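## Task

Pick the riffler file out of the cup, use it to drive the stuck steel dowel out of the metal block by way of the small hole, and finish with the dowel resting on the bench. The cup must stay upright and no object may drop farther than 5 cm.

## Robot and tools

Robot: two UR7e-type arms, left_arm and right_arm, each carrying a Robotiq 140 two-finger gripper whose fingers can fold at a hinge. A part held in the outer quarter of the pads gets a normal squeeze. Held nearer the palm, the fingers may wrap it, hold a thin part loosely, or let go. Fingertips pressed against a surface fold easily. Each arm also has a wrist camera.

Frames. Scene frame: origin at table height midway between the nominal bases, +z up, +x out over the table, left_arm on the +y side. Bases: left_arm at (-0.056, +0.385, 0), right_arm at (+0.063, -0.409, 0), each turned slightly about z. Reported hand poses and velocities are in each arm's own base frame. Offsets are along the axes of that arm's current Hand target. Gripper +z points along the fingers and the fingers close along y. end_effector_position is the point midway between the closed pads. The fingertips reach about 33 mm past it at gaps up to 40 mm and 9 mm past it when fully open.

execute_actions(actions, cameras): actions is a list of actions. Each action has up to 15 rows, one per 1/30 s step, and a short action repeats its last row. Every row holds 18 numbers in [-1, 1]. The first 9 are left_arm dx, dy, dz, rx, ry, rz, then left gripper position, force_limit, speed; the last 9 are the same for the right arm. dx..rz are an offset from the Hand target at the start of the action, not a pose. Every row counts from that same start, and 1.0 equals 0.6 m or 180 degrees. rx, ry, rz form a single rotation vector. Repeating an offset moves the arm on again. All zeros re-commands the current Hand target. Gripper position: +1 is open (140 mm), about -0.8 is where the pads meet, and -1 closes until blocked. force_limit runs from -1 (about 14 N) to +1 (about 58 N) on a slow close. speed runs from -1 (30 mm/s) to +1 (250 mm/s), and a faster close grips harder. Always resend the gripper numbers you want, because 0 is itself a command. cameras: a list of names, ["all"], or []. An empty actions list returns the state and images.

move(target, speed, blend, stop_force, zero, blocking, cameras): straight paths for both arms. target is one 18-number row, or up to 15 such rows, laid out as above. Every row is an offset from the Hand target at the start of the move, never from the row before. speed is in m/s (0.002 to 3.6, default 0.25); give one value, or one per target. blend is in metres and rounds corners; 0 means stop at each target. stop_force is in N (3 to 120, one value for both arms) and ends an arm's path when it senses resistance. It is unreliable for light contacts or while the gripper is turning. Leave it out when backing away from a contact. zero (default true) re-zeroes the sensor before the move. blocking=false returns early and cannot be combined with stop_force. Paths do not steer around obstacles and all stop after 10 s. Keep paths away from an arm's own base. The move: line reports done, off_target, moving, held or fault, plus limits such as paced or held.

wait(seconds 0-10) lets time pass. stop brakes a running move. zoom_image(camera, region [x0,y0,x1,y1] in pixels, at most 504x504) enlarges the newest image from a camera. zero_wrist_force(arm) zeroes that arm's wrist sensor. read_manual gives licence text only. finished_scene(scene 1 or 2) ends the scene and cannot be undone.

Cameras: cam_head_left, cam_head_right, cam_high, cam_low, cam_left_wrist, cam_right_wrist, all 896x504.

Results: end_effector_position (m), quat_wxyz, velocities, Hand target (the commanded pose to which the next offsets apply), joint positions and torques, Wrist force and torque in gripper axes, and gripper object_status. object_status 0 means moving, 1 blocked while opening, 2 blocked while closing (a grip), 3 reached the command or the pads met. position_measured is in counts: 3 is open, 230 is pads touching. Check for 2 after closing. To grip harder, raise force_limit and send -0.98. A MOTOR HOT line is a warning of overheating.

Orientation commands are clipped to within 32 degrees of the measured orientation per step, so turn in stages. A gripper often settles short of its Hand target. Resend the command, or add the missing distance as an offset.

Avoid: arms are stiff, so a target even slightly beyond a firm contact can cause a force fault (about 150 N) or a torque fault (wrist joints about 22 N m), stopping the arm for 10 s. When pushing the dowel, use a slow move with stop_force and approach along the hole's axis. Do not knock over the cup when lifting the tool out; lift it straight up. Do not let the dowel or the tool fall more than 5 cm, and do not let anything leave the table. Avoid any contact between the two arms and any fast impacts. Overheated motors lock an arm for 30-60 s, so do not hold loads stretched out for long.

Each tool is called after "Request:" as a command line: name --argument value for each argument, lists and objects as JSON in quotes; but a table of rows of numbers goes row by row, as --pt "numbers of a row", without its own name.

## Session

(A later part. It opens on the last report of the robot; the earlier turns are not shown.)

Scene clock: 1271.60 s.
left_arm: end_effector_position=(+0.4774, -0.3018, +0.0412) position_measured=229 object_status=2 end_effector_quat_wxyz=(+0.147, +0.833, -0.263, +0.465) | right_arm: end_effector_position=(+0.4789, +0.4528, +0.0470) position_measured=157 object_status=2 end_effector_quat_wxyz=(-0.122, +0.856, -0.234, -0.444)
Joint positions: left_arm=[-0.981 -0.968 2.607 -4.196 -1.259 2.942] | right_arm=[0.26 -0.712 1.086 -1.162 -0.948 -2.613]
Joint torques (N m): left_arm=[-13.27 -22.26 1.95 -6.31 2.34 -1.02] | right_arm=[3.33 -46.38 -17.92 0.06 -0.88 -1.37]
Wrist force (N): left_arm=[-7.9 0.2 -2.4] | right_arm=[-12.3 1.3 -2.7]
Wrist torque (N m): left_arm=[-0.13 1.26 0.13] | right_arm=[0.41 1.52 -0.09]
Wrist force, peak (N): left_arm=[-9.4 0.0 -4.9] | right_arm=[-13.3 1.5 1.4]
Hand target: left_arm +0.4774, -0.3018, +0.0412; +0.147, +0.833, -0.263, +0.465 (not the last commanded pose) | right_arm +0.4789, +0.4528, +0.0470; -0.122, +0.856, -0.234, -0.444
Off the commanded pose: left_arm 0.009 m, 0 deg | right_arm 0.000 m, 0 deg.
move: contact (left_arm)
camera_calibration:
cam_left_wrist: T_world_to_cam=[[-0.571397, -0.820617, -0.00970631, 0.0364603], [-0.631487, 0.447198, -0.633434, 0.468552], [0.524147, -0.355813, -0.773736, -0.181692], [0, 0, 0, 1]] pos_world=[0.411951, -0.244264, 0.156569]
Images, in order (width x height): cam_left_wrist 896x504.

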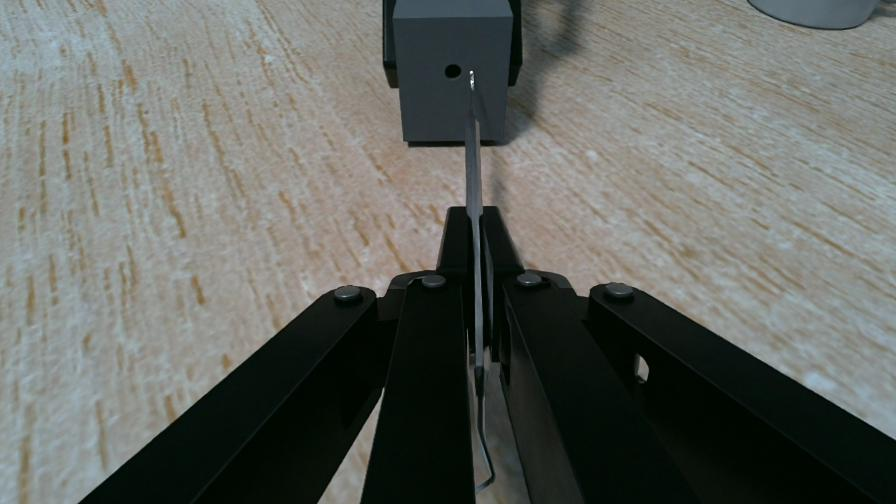

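Request:
move --pt "-0.007 0 -0.01134 0 0 0 -1 1 1 0 0 0 0 0 0 -1 1 0.5" --pt "-0.007 -0.0133 -0.01134 0 0 0 -1 1 1 0 0 0 0 0 0 -1 1 0.5" --speed 0.04

Request:
move --target '[0.0333, 0, 0.0539, 0, 0, 0, -1, 1, 1, 0, 0, 0, 0, 0, 0, -1, 1, 0.5]' --speed 0.015 --stop_force 8 --cameras '["cam_left_wrist"]'

Request:
zoom_image --camera "cam_left_wrist" --region '[450, 70, 500, 130]'

Scene clock: 1283.13 s.
left_arm: end_effector_position=(+0.4755, -0.2906, +0.0413) position_measured=229 object_status=2 end_effector_quat_wxyz=(+0.147, +0.833, -0.263, +0.465) end_effector_velocity=(+0.000, -0.001, +0.000) end_effector_angular_velocity=(-0.001, +0.000, +0.002) | right_arm: end_effector_position=(+0.4789, +0.4528, +0.0470) position_measured=157 object_status=2 end_effector_quat_wxyz=(-0.122, +0.856, -0.234, -0.444)
Joint positions: left_arm=[-0.963 -0.964 2.626 -4.222 -1.273 2.952] | right_arm=[0.26 -0.712 1.086 -1.162 -0.948 -2.613]
Joint velocities: left_arm=[-0.004 0 0 0 0.005 -0.004] | right_arm=[within noise]
Joint torques (N m): left_arm=[-11.74 -20.86 -0.68 -3.41 1.17 -1.07] | right_arm=[4.68 -46.39 -20.14 0.33 -0.96 -1.25]
Wrist force (N): left_arm=[-6.3 0.0 0.7] | right_arm=[-12.8 1.2 -0.7]
Wrist torque (N m): left_arm=[-0.11 1.21 0.11] | right_arm=[0.36 1.49 -0.05]
Wrist force, peak (N): left_arm=[-8.2 0.1 -2.3] | right_arm=[-13.2 1.5 -0.9]
Hand target: left_arm +0.4755, -0.2906, +0.0412; +0.147, +0.833, -0.263, +0.465 | right_arm +0.4789, +0.4528, +0.0470; -0.122, +0.856, -0.234, -0.444
Off the commanded pose: left_arm 0.000 m, 0 deg | right_arm 0.000 m, 0 deg.
move: done

Scene clock: 1286.50 s.
left_arm: end_effector_position=(+0.5066, -0.3125, +0.0412) position_measured=229 object_status=2 end_effector_quat_wxyz=(+0.147, +0.833, -0.263, +0.465) | right_arm: end_effector_position=(+0.4789, +0.4528, +0.0470) position_measured=157 object_status=2 end_effector_quat_wxyz=(-0.122, +0.856, -0.234, -0.444)
Joint positions: left_arm=[-0.92 -0.969 2.518 -4.116 -1.31 2.977] | right_arm=[0.26 -0.712 1.086 -1.162 -0.948 -2.613]
Joint torques (N m): left_arm=[-8.62 -17.68 3.64 -4.47 1.25 -0.59] | right_arm=[3.97 -47.85 -18.48 0.17 -0.81 -1.59]
Wrist force (N): left_arm=[-3.1 0.6 -2.4] | right_arm=[-11.7 1.2 0.0]
Wrist torque (N m): left_arm=[-0.21 1.57 0.11] | right_arm=[0.49 1.52 -0.05]
Wrist force, peak (N): left_arm=[-5.2 0.4 -5.8] | right_arm=[-13.3 1.5 -0.7]
Hand target: left_arm +0.5066, -0.3125, +0.0412; +0.147, +0.833, -0.263, +0.465 | right_arm +0.4789, +0.4528, +0.0470; -0.122, +0.856, -0.234, -0.444
Off the commanded pose: left_arm 0.000 m, 0 deg | right_arm 0.000 m, 0 deg.
move: done
camera_calibration:
cam_left_wrist: T_world_to_cam=[[-0.571367, -0.820637, -0.00975082, 0.0442968], [-0.631487, 0.447198, -0.633434, 0.491776], [0.52418, -0.355766, -0.773735, -0.200677], [0, 0, 0, 1]] pos_world=[0.441051, -0.254964, 0.156669]
Images, in order (width x height): cam_left_wrist 896x504.

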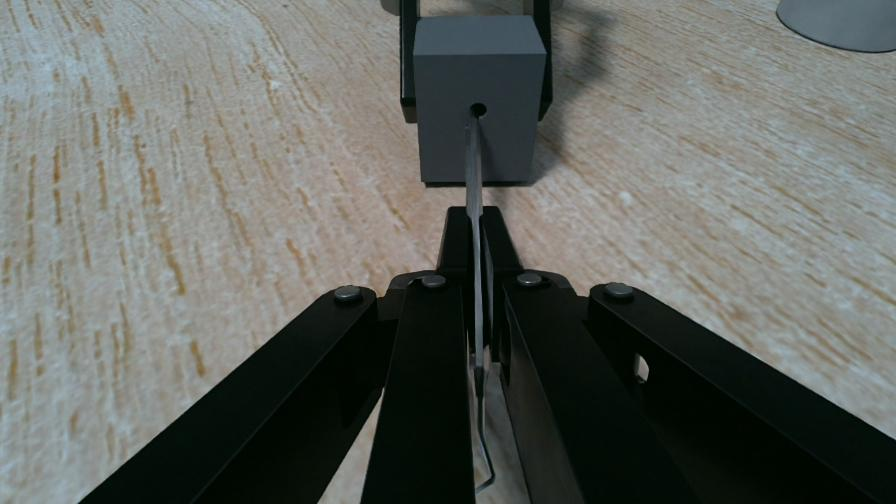

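Scaled by 8.400 from the camera's 896x504 image, which has a finer 1280x720 frame.

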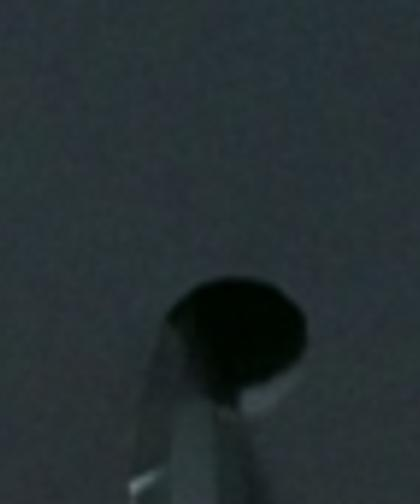

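Request:
execute_actions --actions '[]' --cameras '["cam_right_wrist", "cam_left_wrist"]'

Request:
zoom_image --camera "cam_right_wrist" --region '[380, 130, 600, 350]'

Scene clock: 1296.70 s.
left_arm: end_effector_position=(+0.5066, -0.3125, +0.0412) position_measured=229 object_status=2 end_effector_quat_wxyz=(+0.147, +0.833, -0.263, +0.465) | right_arm: end_effector_position=(+0.4789, +0.4528, +0.0470) position_measured=157 object_status=2 end_effector_quat_wxyz=(-0.122, +0.856, -0.234, -0.444)
Joint positions: left_arm=[-0.92 -0.969 2.518 -4.116 -1.31 2.977] | right_arm=[0.26 -0.712 1.086 -1.162 -0.948 -2.613]
Joint velocities: within noise
Joint torques (N m): left_arm=[-8.98 -18.46 3.5 -4.1 1.32 -0.8] | right_arm=[4.31 -46.24 -18.92 0.2 -0.9 -1.58]
Wrist force (N): left_arm=[-3.2 0.8 -2.4] | right_arm=[-11.6 1.3 -0.2]
Wrist torque (N m): left_arm=[-0.16 1.60 0.12] | right_arm=[0.52 1.49 -0.05]
Wrist force, peak (N): left_arm=[-3.2 0.8 -2.3] | right_arm=[-12.1 1.3 0.1]
Hand target: left_arm +0.5066, -0.3125, +0.0412; +0.147, +0.833, -0.263, +0.465 | right_arm +0.4789, +0.4528, +0.0470; -0.122, +0.856, -0.234, -0.444
Tool commands: left_gripper/position=-1.0 left_gripper/force_limit=+1.0 left_gripper/speed=+1.0 right_gripper/position=-1.0 right_gripper/force_limit=+1.0 right_gripper/speed=+0.5
Off the commanded pose: left_arm 0.000 m, 0 deg | right_arm 0.000 m, 0 deg.
camera_calibration:
cam_left_wrist: T_world_to_cam=[[-0.571397, -0.820616, -0.00970654, 0.0443087], [-0.631519, 0.447221, -0.633385, 0.491789], [0.524107, -0.355785, -0.773776, -0.200644], [0, 0, 0, 1]] pos_world=[0.441051, -0.254964, 0.156669]
cam_right_wrist: T_world_to_cam=[[-0.526585, -0.849993, 0.0148328, 0.652576], [-0.221854, 0.154243, 0.962803, -0.00302828], [-0.820664, 0.503707, -0.269796, 0.316861], [0, 0, 0, 1]] pos_world=[0.603001, 0.395547, 0.078724]
Images, in order (width x height): cam_left_wrist 896x504, cam_right_wrist 896x504.

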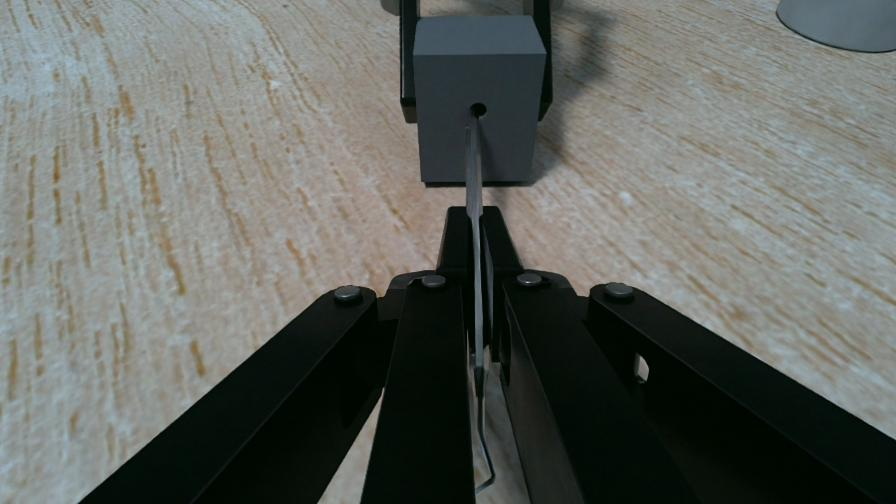

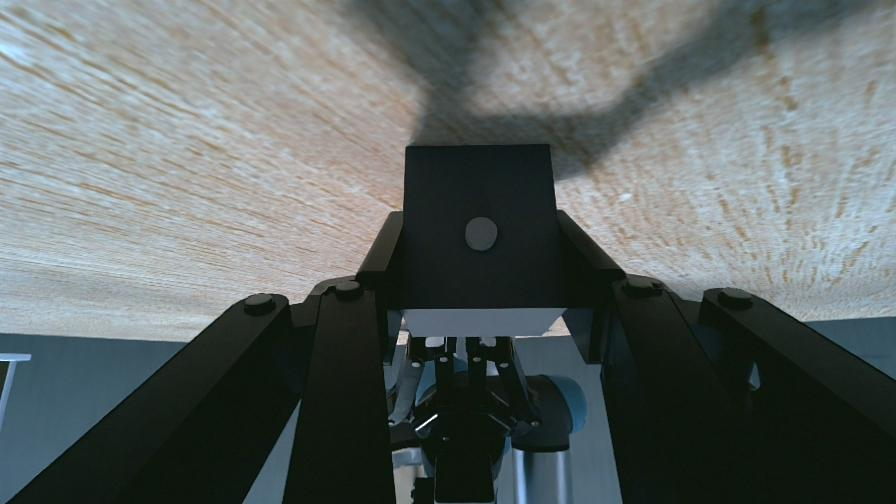

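Scaled by 2.291 from the camera's 896x504 image, which has a finer 1280x720 frame.

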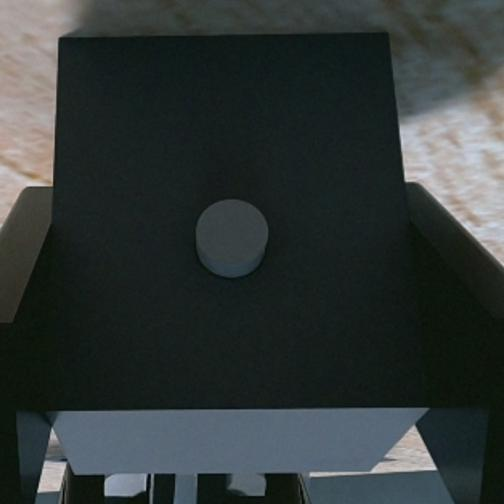

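Request:
move --target '[0.00113,0.00333,-0.0007,0,0,0,-1,1,1,0,0,0,0,0,0,-1,1,0.5]' --speed 0.02 --stop_force 15 --cameras '["cam_left_wrist","cam_right_wrist"]'

Request:
zoom_image --camera "cam_left_wrist" --region '[440, 60, 520, 130]'

Request:
zoom_image --camera "cam_right_wrist" --region '[380, 130, 600, 350]'

Scene clock: 1308.47 s.
left_arm: end_effector_position=(+0.5054, -0.3141, +0.0420) position_measured=229 object_status=2 end_effector_quat_wxyz=(+0.147, +0.833, -0.263, +0.465) | right_arm: end_effector_position=(+0.4789, +0.4528, +0.0470) position_measured=157 object_status=2 end_effector_quat_wxyz=(-0.122, +0.856, -0.234, -0.444)
Joint positions: left_arm=[-0.926 -0.973 2.52 -4.113 -1.304 2.973] | right_arm=[0.26 -0.712 1.086 -1.162 -0.948 -2.613]
Joint torques (N m): left_arm=[2.33 -32.21 -2.99 -3.84 -1.3 1.21] | right_arm=[3.6 -47.61 -19.86 -0.03 -0.81 -1.7]
Wrist force (N): left_arm=[-5.6 -2.0 -1.2] | right_arm=[-12.6 1.7 -1.8]
Wrist torque (N m): left_arm=[0.02 1.36 -0.01] | right_arm=[0.44 1.53 -0.15]
Wrist force, peak (N): left_arm=[-5.7 -2.3 -1.1] | right_arm=[-13.0 1.9 -1.4]
Hand target: left_arm +0.5054, -0.3141, +0.0420; +0.147, +0.833, -0.263, +0.465 | right_arm +0.4789, +0.4528, +0.0470; -0.122, +0.856, -0.234, -0.444
Off the commanded pose: left_arm 0.000 m, 0 deg | right_arm 0.000 m, 0 deg.
move: done
camera_calibration:
cam_left_wrist: T_world_to_cam=[[-0.571398, -0.820616, -0.00970705, 0.0422933], [-0.631519, 0.447221, -0.633385, 0.492361], [0.524107, -0.355785, -0.773776, -0.200053], [0, 0, 0, 1]] pos_world=[0.439951, -0.256664, 0.157469]
cam_right_wrist: T_world_to_cam=[[-0.526585, -0.849993, 0.0148328, 0.652576], [-0.221854, 0.154243, 0.962803, -0.00302828], [-0.820664, 0.503707, -0.269796, 0.316861], [0, 0, 0, 1]] pos_world=[0.603001, 0.395547, 0.078724]
Images, in order (width x height): cam_left_wrist 896x504, cam_right_wrist 896x504.

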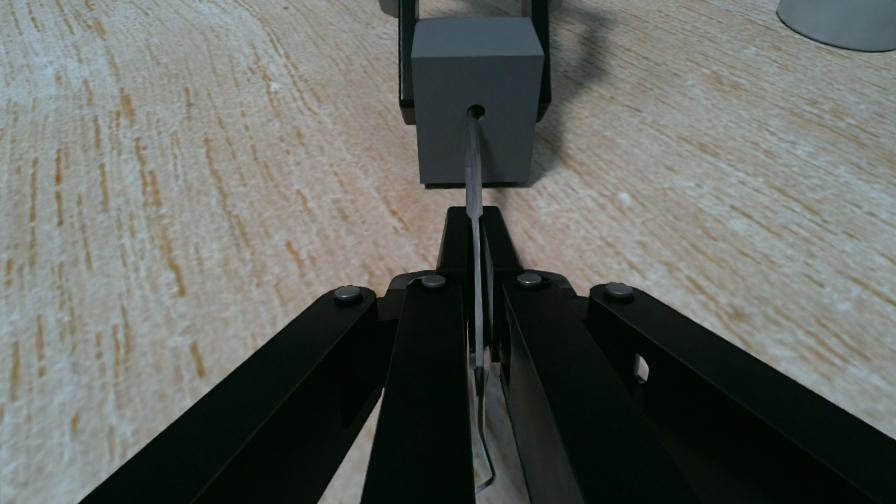

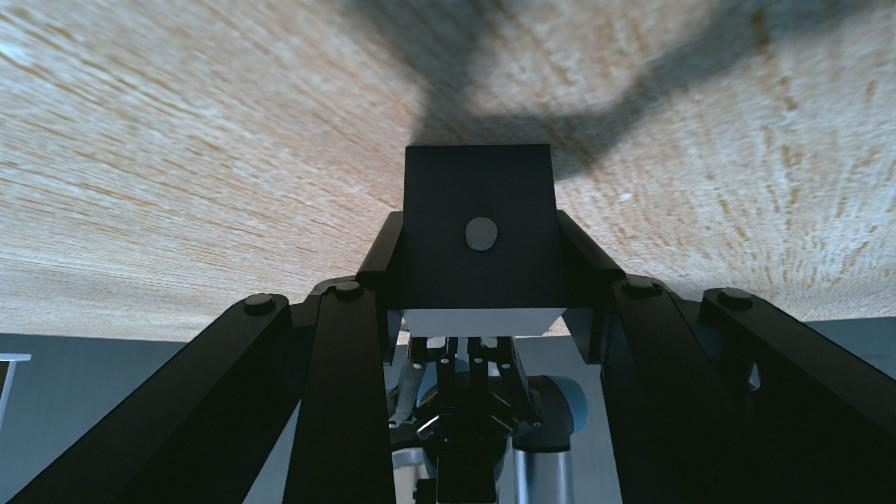

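Scaled by 6.300 from the camera's 896x504 image, which has a finer 1280x720 frame.

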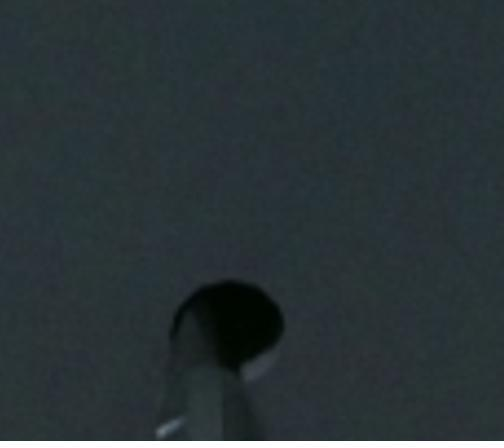

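Scaled by 2.291 from the camera's 896x504 image, which has a finer 1280x720 frame.

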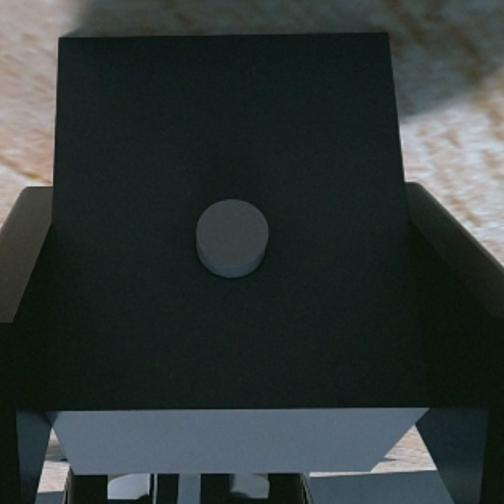

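Request:
zoom_image --camera "cam_left_wrist" --region '[400, 10, 560, 200]'

Request:
zoom_image --camera "cam_left_wrist" --region '[420, 150, 540, 400]'

Scaled by 2.653 from the camera's 896x504 image, which has a finer 1280x720 frame.

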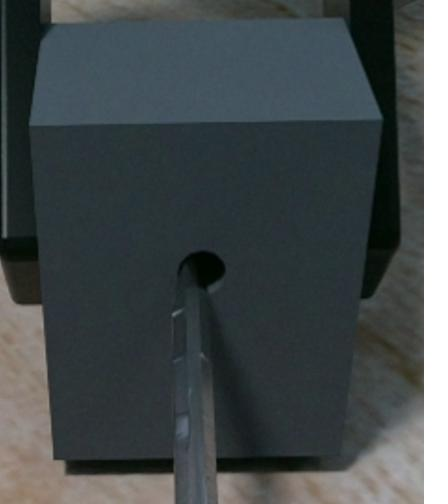

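Scaled by 2.016 from the camera's 896x504 image, which has a finer 1280x720 frame.

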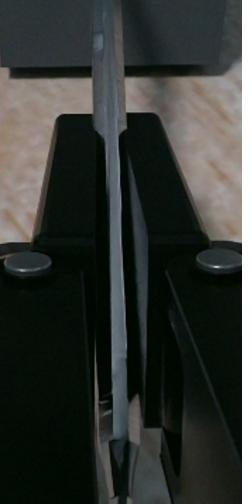

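Request:
move --target '[-0.01927,0,-0.0312,0,0,0,-1,1,1,0,0,0,0,0,0,-1,1,0.5]' --speed 0.04 --cameras '["cam_left_wrist"]'

Request:
zoom_image --camera "cam_left_wrist" --region '[440, 60, 520, 130]'

Request:
zoom_image --camera "cam_left_wrist" --region '[410, 60, 550, 240]'

Scene clock: 1336.47 s.
left_arm: end_effector_position=(+0.4874, -0.3016, +0.0421) position_measured=229 object_status=2 end_effector_quat_wxyz=(+0.147, +0.833, -0.263, +0.465) | right_arm: end_effector_position=(+0.4789, +0.4528, +0.0470) position_measured=157 object_status=2 end_effector_quat_wxyz=(-0.122, +0.856, -0.234, -0.444)
Joint positions: left_arm=[-0.951 -0.973 2.582 -4.172 -1.284 2.959] | right_arm=[0.26 -0.712 1.086 -1.162 -0.948 -2.613]
Joint torques (N m): left_arm=[8.77 -18.99 -11.89 -1.11 -1.32 1.03] | right_arm=[4.08 -46.96 -19.63 0.03 -1.08 -1.34]
Wrist force (N): left_arm=[-7.6 -2.4 0.4] | right_arm=[-13.0 2.3 -3.5]
Wrist torque (N m): left_arm=[0.06 1.17 0.08] | right_arm=[0.48 1.60 -0.15]
Wrist force, peak (N): left_arm=[-7.6 -2.4 0.4] | right_arm=[-13.5 2.2 -2.6]
Hand target: left_arm +0.4874, -0.3015, +0.0420; +0.147, +0.833, -0.263, +0.465 | right_arm +0.4789, +0.4528, +0.0470; -0.122, +0.856, -0.234, -0.444
Off the commanded pose: left_arm 0.000 m, 0 deg | right_arm 0.000 m, 0 deg.
move: done
camera_calibration:
cam_left_wrist: T_world_to_cam=[[-0.571467, -0.82057, -0.00956409, 0.0423086], [-0.631454, 0.447145, -0.633503, 0.475269], [0.52411, -0.355987, -0.773681, -0.18615], [0, 0, 0, 1]] pos_world=[0.421851, -0.244064, 0.157469]
Images, in order (width x height): cam_left_wrist 896x504.

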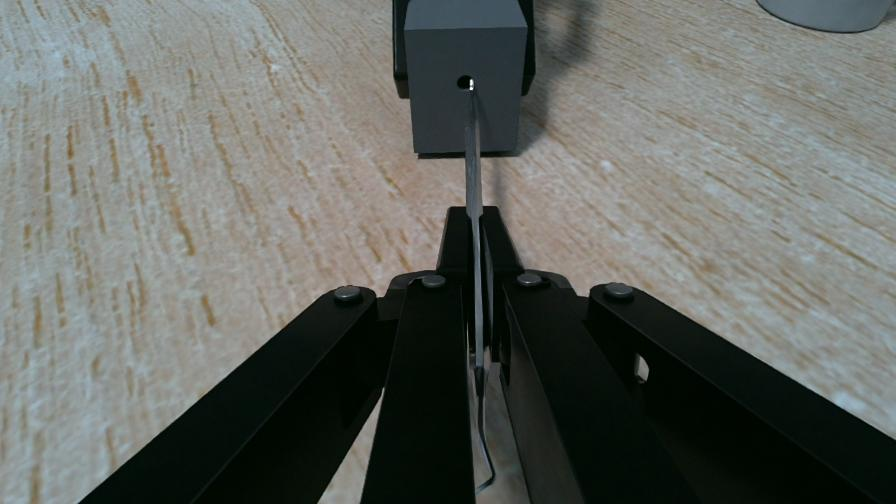

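Scaled by 6.300 from the camera's 896x504 image, which has a finer 1280x720 frame.

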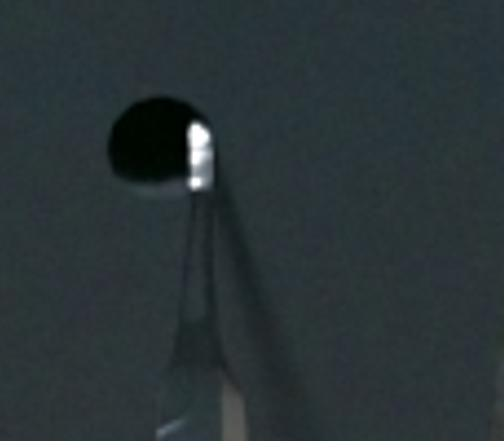

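Scaled by 2.800 from the camera's 896x504 image, which has a finer 1280x720 frame.

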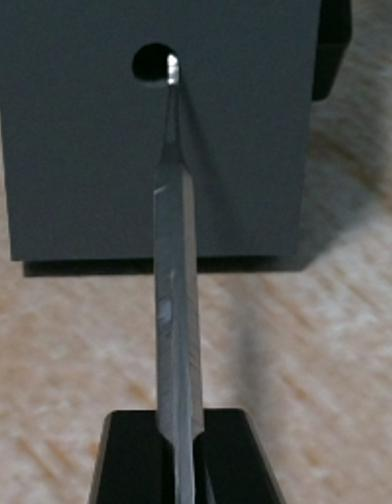

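Request:
move --pt "0 -0.00417 0 0 0 0 -1 1 1 0 0 0 0 0 0 -1 1 0.5" --pt "0.00876 -0.00417 0.01418 0 0 0 -1 1 1 0 0 0 0 0 0 -1 1 0.5" --speed 0.03 --cameras '["cam_left_wrist"]'

Request:
zoom_image --camera "cam_left_wrist" --region '[440, 60, 520, 130]'

Request:
zoom_image --camera "cam_left_wrist" --region '[400, 20, 560, 200]'

Scene clock: 1364.47 s.
left_arm: end_effector_position=(+0.4971, -0.3051, +0.0420) position_measured=229 object_status=2 end_effector_quat_wxyz=(+0.147, +0.833, -0.263, +0.465) end_effector_velocity=(-0.001, +0.000, +0.001) end_effector_angular_velocity=(-0.002, -0.003, +0.000) | right_arm: end_effector_position=(+0.4789, +0.4528, +0.0470) position_measured=157 object_status=2 end_effector_quat_wxyz=(-0.122, +0.856, -0.234, -0.444)
Joint positions: left_arm=[-0.93 -0.973 2.552 -4.144 -1.301 2.971] | right_arm=[0.26 -0.712 1.086 -1.162 -0.948 -2.613]
Joint velocities: left_arm=[-0.002 -0.001 0.003 -0.005 0.002 0] | right_arm=[within noise]
Joint torques (N m): left_arm=[-7.37 -40.97 2.49 -6.3 1.17 -0.21] | right_arm=[4.16 -47.26 -20.57 0.03 -0.53 -1.25]
Wrist force (N): left_arm=[-6.4 -0.1 0.6] | right_arm=[-12.8 1.3 -2.1]
Wrist torque (N m): left_arm=[-0.15 1.21 0.11] | right_arm=[0.47 1.62 -0.05]
Wrist force, peak (N): left_arm=[-7.4 -2.5 0.4] | right_arm=[-13.1 1.2 -3.3]
Hand target: left_arm +0.4970, -0.3052, +0.0420; +0.147, +0.833, -0.263, +0.465 | right_arm +0.4789, +0.4528, +0.0470; -0.122, +0.856, -0.234, -0.444
Off the commanded pose: left_arm 0.000 m, 0 deg | right_arm 0.000 m, 0 deg.
move: done
camera_calibration:
cam_left_wrist: T_world_to_cam=[[-0.571408, -0.820607, -0.00982276, 0.0449598], [-0.631528, 0.447328, -0.633301, 0.483048], [0.524086, -0.35567, -0.773843, -0.19253], [0, 0, 0, 1]] pos_world=[0.431651, -0.247664, 0.157369]
Images, in order (width x height): cam_left_wrist 896x504.

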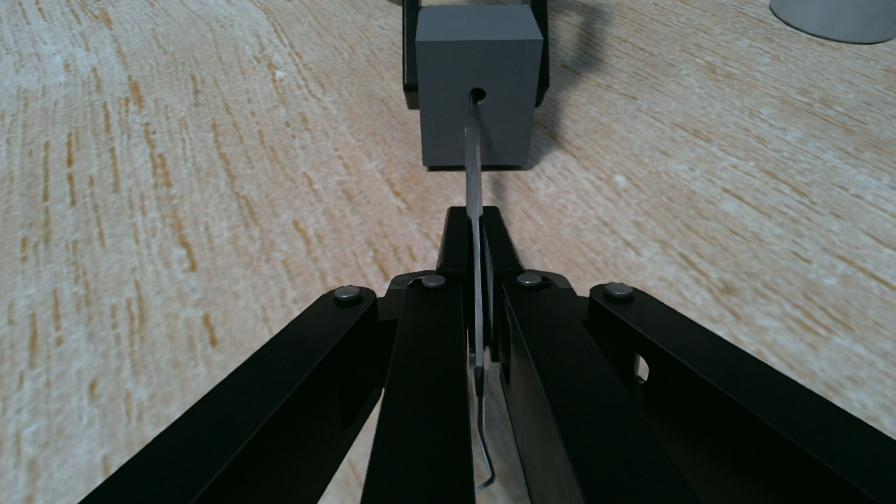

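Scaled by 6.300 from the camera's 896x504 image, which has a finer 1280x720 frame.

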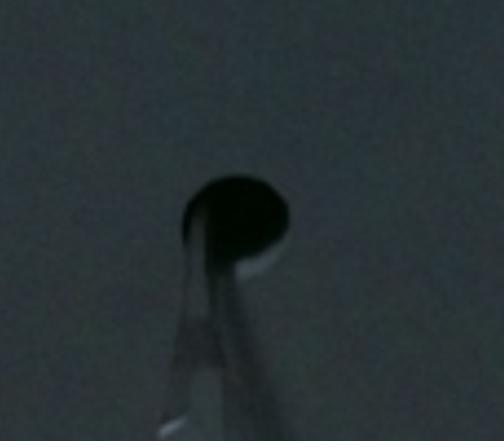

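Scaled by 2.800 from the camera's 896x504 image, which has a finer 1280x720 frame.

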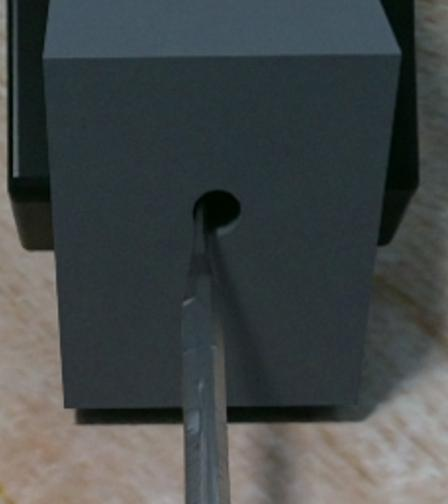

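Request:
move --target '[0,0.0042,0,0,0,0,-1,1,1,0,0,0,0,0,0,-1,1,0.5]' --speed 0.02 --cameras '["cam_left_wrist"]'

Request:
zoom_image --camera "cam_left_wrist" --region '[440, 60, 520, 130]'

Scene clock: 1369.00 s.
left_arm: end_effector_position=(+0.4956, -0.3073, +0.0420) position_measured=229 object_status=2 end_effector_quat_wxyz=(+0.147, +0.833, -0.263, +0.465) | right_arm: end_effector_position=(+0.4789, +0.4528, +0.0470) position_measured=157 object_status=2 end_effector_quat_wxyz=(-0.122, +0.856, -0.234, -0.444)
Joint positions: left_arm=[-0.939 -0.974 2.553 -4.144 -1.294 2.966] | right_arm=[0.26 -0.712 1.086 -1.162 -0.948 -2.613]
Joint torques (N m): left_arm=[-2.2 -40.29 1.5 -1.37 -0.07 -0.28] | right_arm=[3.76 -47.28 -19.81 0.01 -0.79 -1.43]
Wrist force (N): left_arm=[-7.0 -2.0 1.3] | right_arm=[-12.9 2.1 -2.7]
Wrist torque (N m): left_arm=[-0.06 1.15 0.01] | right_arm=[0.44 1.58 -0.10]
Wrist force, peak (N): left_arm=[-7.0 -2.0 1.3] | right_arm=[-13.0 2.3 -2.8]
Hand target: left_arm +0.4956, -0.3072, +0.0420; +0.147, +0.833, -0.263, +0.465 | right_arm +0.4789, +0.4528, +0.0470; -0.122, +0.856, -0.234, -0.444
Off the commanded pose: left_arm 0.000 m, 0 deg | right_arm 0.000 m, 0 deg.
move: done
camera_calibration:
cam_left_wrist: T_world_to_cam=[[-0.571397, -0.820616, -0.00970654, 0.0422983], [-0.631519, 0.447221, -0.633385, 0.483024], [0.524107, -0.355785, -0.773776, -0.19241], [0, 0, 0, 1]] pos_world=[0.430051, -0.249764, 0.157469]
Images, in order (width x height): cam_left_wrist 896x504.

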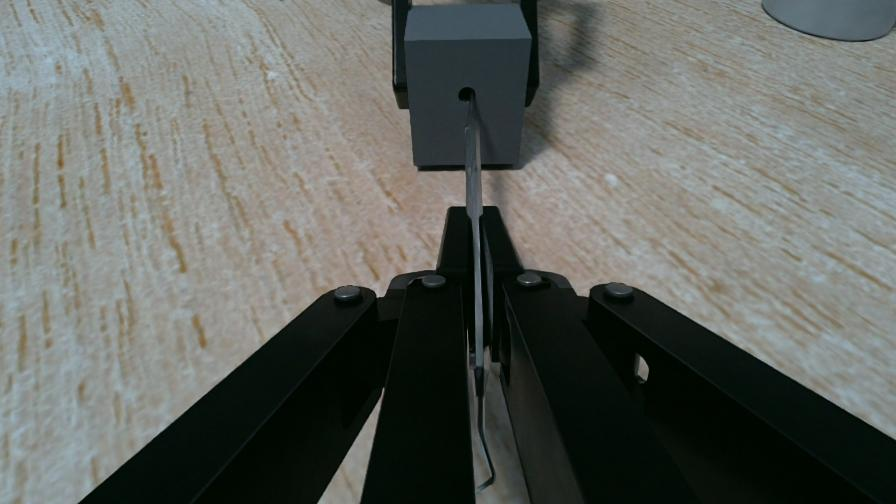

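Scaled by 6.300 from the camera's 896x504 image, which has a finer 1280x720 frame.

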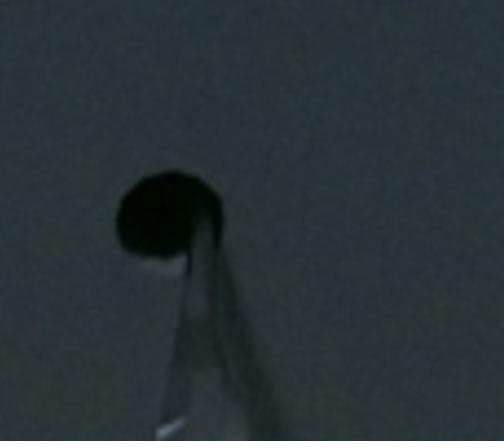

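Request:
move --pt "0 -0.0024 0 0 0 0 -1 1 1 0 0 0 0 0 0 -1 1 0.5" --speed 0.02 --cameras '["cam_left_wrist"]'

Request:
zoom_image --camera "cam_left_wrist" --region '[440, 60, 520, 130]'

Scene clock: 1376.17 s.
left_arm: end_effector_position=(+0.4964, -0.3060, +0.0421) position_measured=229 object_status=2 end_effector_quat_wxyz=(+0.147, +0.833, -0.263, +0.465) | right_arm: end_effector_position=(+0.4789, +0.4528, +0.0470) position_measured=157 object_status=2 end_effector_quat_wxyz=(-0.122, +0.856, -0.234, -0.444)
Joint positions: left_arm=[-0.934 -0.974 2.553 -4.144 -1.298 2.968] | right_arm=[0.26 -0.712 1.086 -1.162 -0.948 -2.613]
Joint torques (N m): left_arm=[4.44 -23.86 -11.16 -6.12 -0.34 0.84] | right_arm=[3.37 -46.97 -21.29 0.13 -0.52 -1.38]
Wrist force (N): left_arm=[-6.4 0.0 0.6] | right_arm=[-12.9 1.3 -2.5]
Wrist torque (N m): left_arm=[-0.12 1.24 0.11] | right_arm=[0.50 1.63 -0.06]
Wrist force, peak (N): left_arm=[-7.1 -1.9 1.1] | right_arm=[-13.3 2.1 -2.7]
Hand target: left_arm +0.4964, -0.3061, +0.0420; +0.147, +0.833, -0.263, +0.465 | right_arm +0.4789, +0.4528, +0.0470; -0.122, +0.856, -0.234, -0.444
Off the commanded pose: left_arm 0.000 m, 0 deg | right_arm 0.000 m, 0 deg.
move: done
camera_calibration:
cam_left_wrist: T_world_to_cam=[[-0.571409, -0.820608, -0.009687, 0.043801], [-0.631431, 0.447158, -0.633518, 0.483022], [0.524202, -0.355881, -0.773668, -0.192536], [0, 0, 0, 1]] pos_world=[0.430951, -0.248564, 0.157469]
Images, in order (width x height): cam_left_wrist 896x504.

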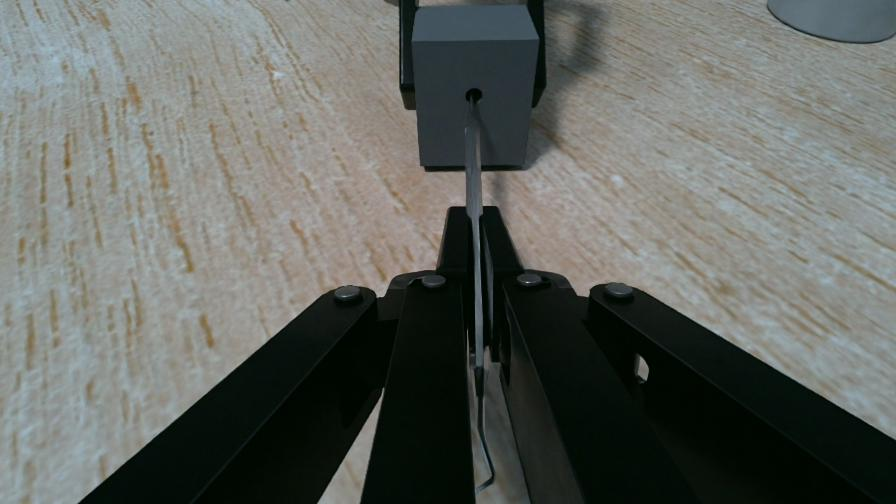

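Scaled by 6.300 from the camera's 896x504 image, which has a finer 1280x720 frame.

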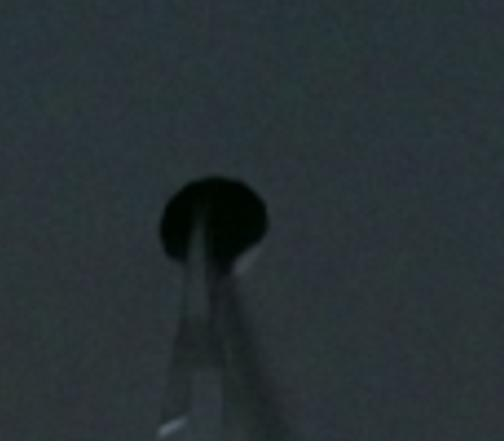

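Request:
move --pt "0.00876 0.0008 0.01418 0 0 0 -1 1 1 0 0 0 0 0 0 -1 1 0.5" --speed 0.03 --cameras '["cam_left_wrist"]'

Request:
zoom_image --camera "cam_left_wrist" --region '[440, 60, 520, 130]'

Scene clock: 1379.97 s.
left_arm: end_effector_position=(+0.5044, -0.3122, +0.0420) position_measured=229 object_status=2 end_effector_quat_wxyz=(+0.147, +0.833, -0.263, +0.465) end_effector_velocity=(-0.001, +0.002, -0.001) end_effector_angular_velocity=(+0.002, +0.001, +0.000) | right_arm: end_effector_position=(+0.4789, +0.4528, +0.0470) position_measured=157 object_status=2 end_effector_quat_wxyz=(-0.122, +0.856, -0.234, -0.444)
Joint positions: left_arm=[-0.925 -0.973 2.524 -4.118 -1.305 2.974] | right_arm=[0.26 -0.712 1.086 -1.162 -0.948 -2.613]
Joint velocities: left_arm=[0 0.001 0.005 -0.003 0 0] | right_arm=[within noise]
Joint torques (N m): left_arm=[-2.71 -22.46 3.03 -5.7 0.45 0.97] | right_arm=[4.19 -47.36 -20.41 -0.3 -0.24 -1.19]
Wrist force (N): left_arm=[-5.3 0.1 -0.7] | right_arm=[-12.4 1.4 -1.9]
Wrist torque (N m): left_arm=[-0.20 1.32 0.12] | right_arm=[0.52 1.63 -0.07]
Wrist force, peak (N): left_arm=[-6.6 0.0 -2.0] | right_arm=[-13.1 1.5 -2.3]
Hand target: left_arm +0.5043, -0.3122, +0.0420; +0.147, +0.833, -0.263, +0.465 | right_arm +0.4789, +0.4528, +0.0470; -0.122, +0.856, -0.234, -0.444
Off the commanded pose: left_arm 0.000 m, 0 deg | right_arm 0.000 m, 0 deg.
move: done
camera_calibration:
cam_left_wrist: T_world_to_cam=[[-0.571401, -0.820613, -0.00974166, 0.0432879], [-0.631594, 0.447303, -0.633253, 0.49085], [0.524013, -0.355689, -0.773884, -0.198848], [0, 0, 0, 1]] pos_world=[0.438951, -0.254764, 0.157369]
Images, in order (width x height): cam_left_wrist 896x504.

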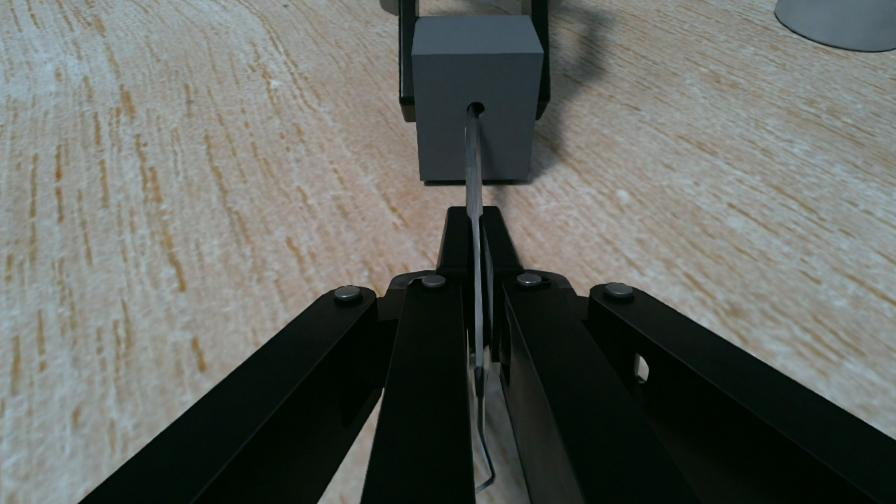

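Scaled by 6.300 from the camera's 896x504 image, which has a finer 1280x720 frame.

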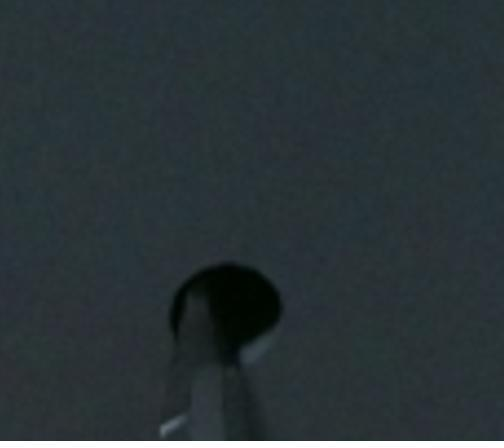

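Request:
move --pt "0.0007 0.0017 -0.0004 0 0 0 -1 1 1 0 0 0 0 0 0 -1 1 0.5" --speed 0.02 --cameras '["cam_left_wrist"]'

Request:
zoom_image --camera "cam_left_wrist" --region '[440, 60, 520, 130]'

Scene clock: 1383.00 s.
left_arm: end_effector_position=(+0.5037, -0.3130, +0.0425) position_measured=229 object_status=2 end_effector_quat_wxyz=(+0.147, +0.833, -0.263, +0.465) | right_arm: end_effector_position=(+0.4789, +0.4528, +0.0470) position_measured=157 object_status=2 end_effector_quat_wxyz=(-0.122, +0.856, -0.234, -0.444)
Joint positions: left_arm=[-0.928 -0.975 2.525 -4.116 -1.302 2.972] | right_arm=[0.26 -0.712 1.086 -1.162 -0.948 -2.613]
Joint torques (N m): left_arm=[-9.19 -37.78 0.55 -1.18 0.68 -0.59] | right_arm=[3.57 -46.87 -20.75 -0.05 -0.54 -1.11]
Wrist force (N): left_arm=[-6.3 -2.3 -1.8] | right_arm=[-12.1 1.7 -2.9]
Wrist torque (N m): left_arm=[0.00 1.36 -0.01] | right_arm=[0.47 1.55 -0.17]
Wrist force, peak (N): left_arm=[-6.3 -2.3 -1.9] | right_arm=[-12.8 1.3 -1.8]
Hand target: left_arm +0.5038, -0.3130, +0.0425; +0.147, +0.833, -0.263, +0.465 | right_arm +0.4789, +0.4528, +0.0470; -0.122, +0.856, -0.234, -0.444
Off the commanded pose: left_arm 0.000 m, 0 deg | right_arm 0.000 m, 0 deg.
move: done
camera_calibration:
cam_left_wrist: T_world_to_cam=[[-0.571397, -0.820616, -0.00970654, 0.042229], [-0.631519, 0.447221, -0.633385, 0.491113], [0.524107, -0.355785, -0.773776, -0.198384], [0, 0, 0, 1]] pos_world=[0.438251, -0.255564, 0.157969]
Images, in order (width x height): cam_left_wrist 896x504.

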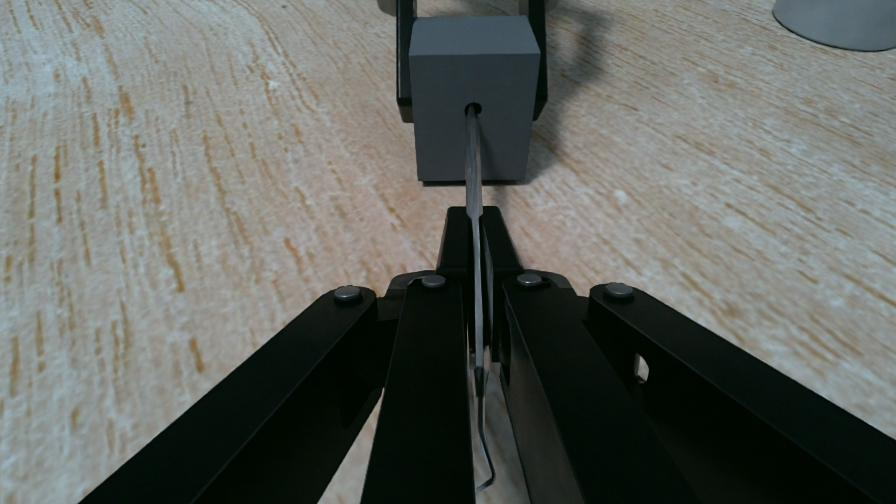

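Scaled by 6.300 from the camera's 896x504 image, which has a finer 1280x720 frame.

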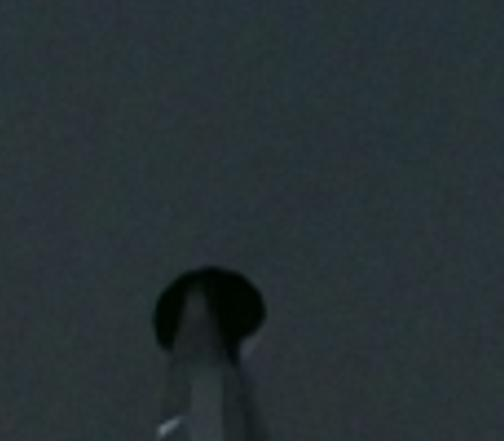

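Request:
move --target '[0.0035,0.0006,0.00567,0,0,0,-1,1,1,0,0,0,0,0,0,-1,1,0.5]' --speed 0.008 --stop_force 60 --cameras '["cam_left_wrist","cam_right_wrist"]'

Request:
zoom_image --camera "cam_right_wrist" --region '[380, 130, 600, 350]'

Request:
zoom_image --camera "cam_left_wrist" --region '[440, 60, 520, 130]'

Scene clock: 1387.57 s.
left_arm: end_effector_position=(+0.5068, -0.3156, +0.0425) position_measured=229 object_status=2 end_effector_quat_wxyz=(+0.147, +0.833, -0.263, +0.465) | right_arm: end_effector_position=(+0.4789, +0.4528, +0.0470) position_measured=157 object_status=2 end_effector_quat_wxyz=(-0.122, +0.856, -0.234, -0.444)
Joint positions: left_arm=[-0.925 -0.975 2.514 -4.106 -1.305 2.973] | right_arm=[0.26 -0.712 1.086 -1.162 -0.948 -2.613]
Joint torques (N m): left_arm=[-2.08 -25.19 -0.18 -6.83 1.22 -0.61] | right_arm=[4.41 -48.2 -20.05 0.01 -0.28 -1.29]
Wrist force (N): left_arm=[-9.6 -0.4 -3.6] | right_arm=[-13.5 2.0 -10.0]
Wrist torque (N m): left_arm=[-0.11 1.19 0.10] | right_arm=[0.50 1.69 -0.11]
Wrist force, peak (N): left_arm=[-14.6 -1.0 -14.6] | right_arm=[-11.7 1.7 -14.6]
Hand target: left_arm +0.5068, -0.3156, +0.0425; +0.147, +0.833, -0.263, +0.465 | right_arm +0.4789, +0.4528, +0.0470; -0.122, +0.856, -0.234, -0.444
Off the commanded pose: left_arm 0.000 m, 0 deg | right_arm 0.000 m, 0 deg.
move: done
camera_calibration:
cam_left_wrist: T_world_to_cam=[[-0.571397, -0.820616, -0.00970654, 0.0418658], [-0.631519, 0.447221, -0.633385, 0.49417], [0.524107, -0.355785, -0.773776, -0.201011], [0, 0, 0, 1]] pos_world=[0.441351, -0.258164, 0.157869]
cam_right_wrist: T_world_to_cam=[[-0.526585, -0.849993, 0.0148328, 0.652576], [-0.221854, 0.154243, 0.962803, -0.00302828], [-0.820664, 0.503707, -0.269796, 0.316861], [0, 0, 0, 1]] pos_world=[0.603001, 0.395547, 0.078724]
Images, in order (width x height): cam_left_wrist 896x504, cam_right_wrist 896x504.

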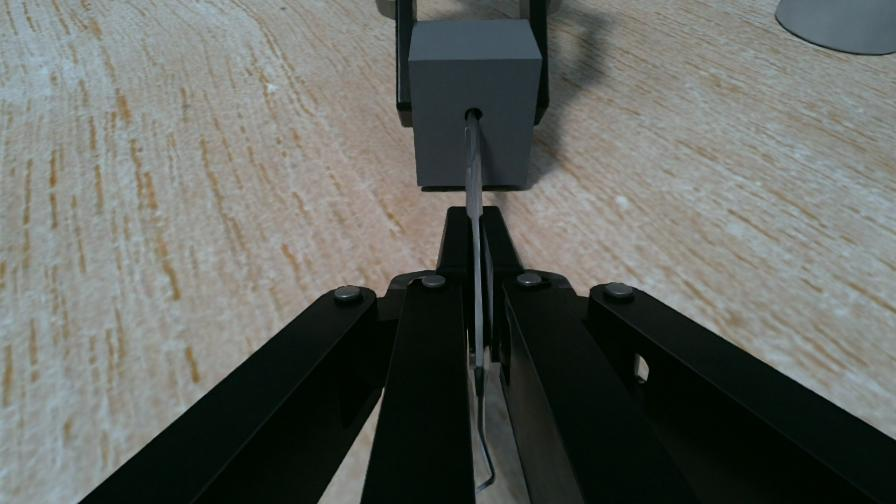

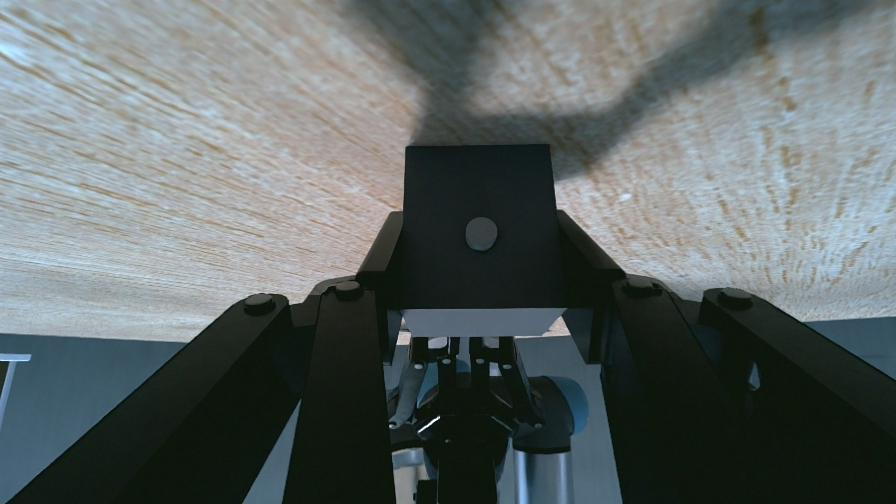

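Scaled by 2.291 from the camera's 896x504 image, which has a finer 1280x720 frame.

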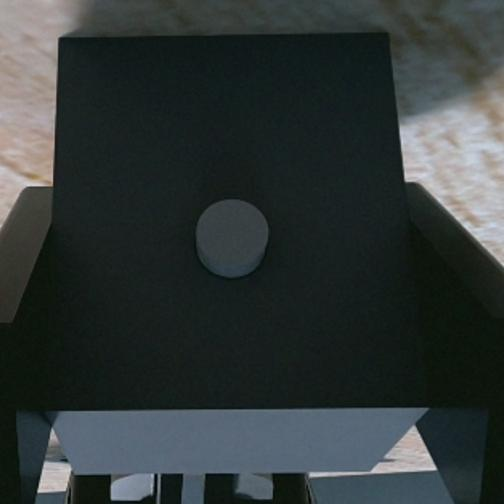

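Scaled by 6.300 from the camera's 896x504 image, which has a finer 1280x720 frame.

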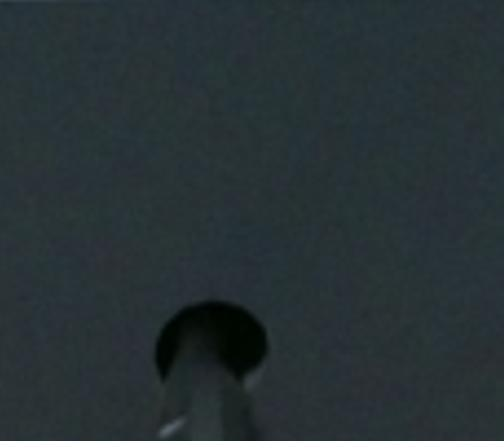

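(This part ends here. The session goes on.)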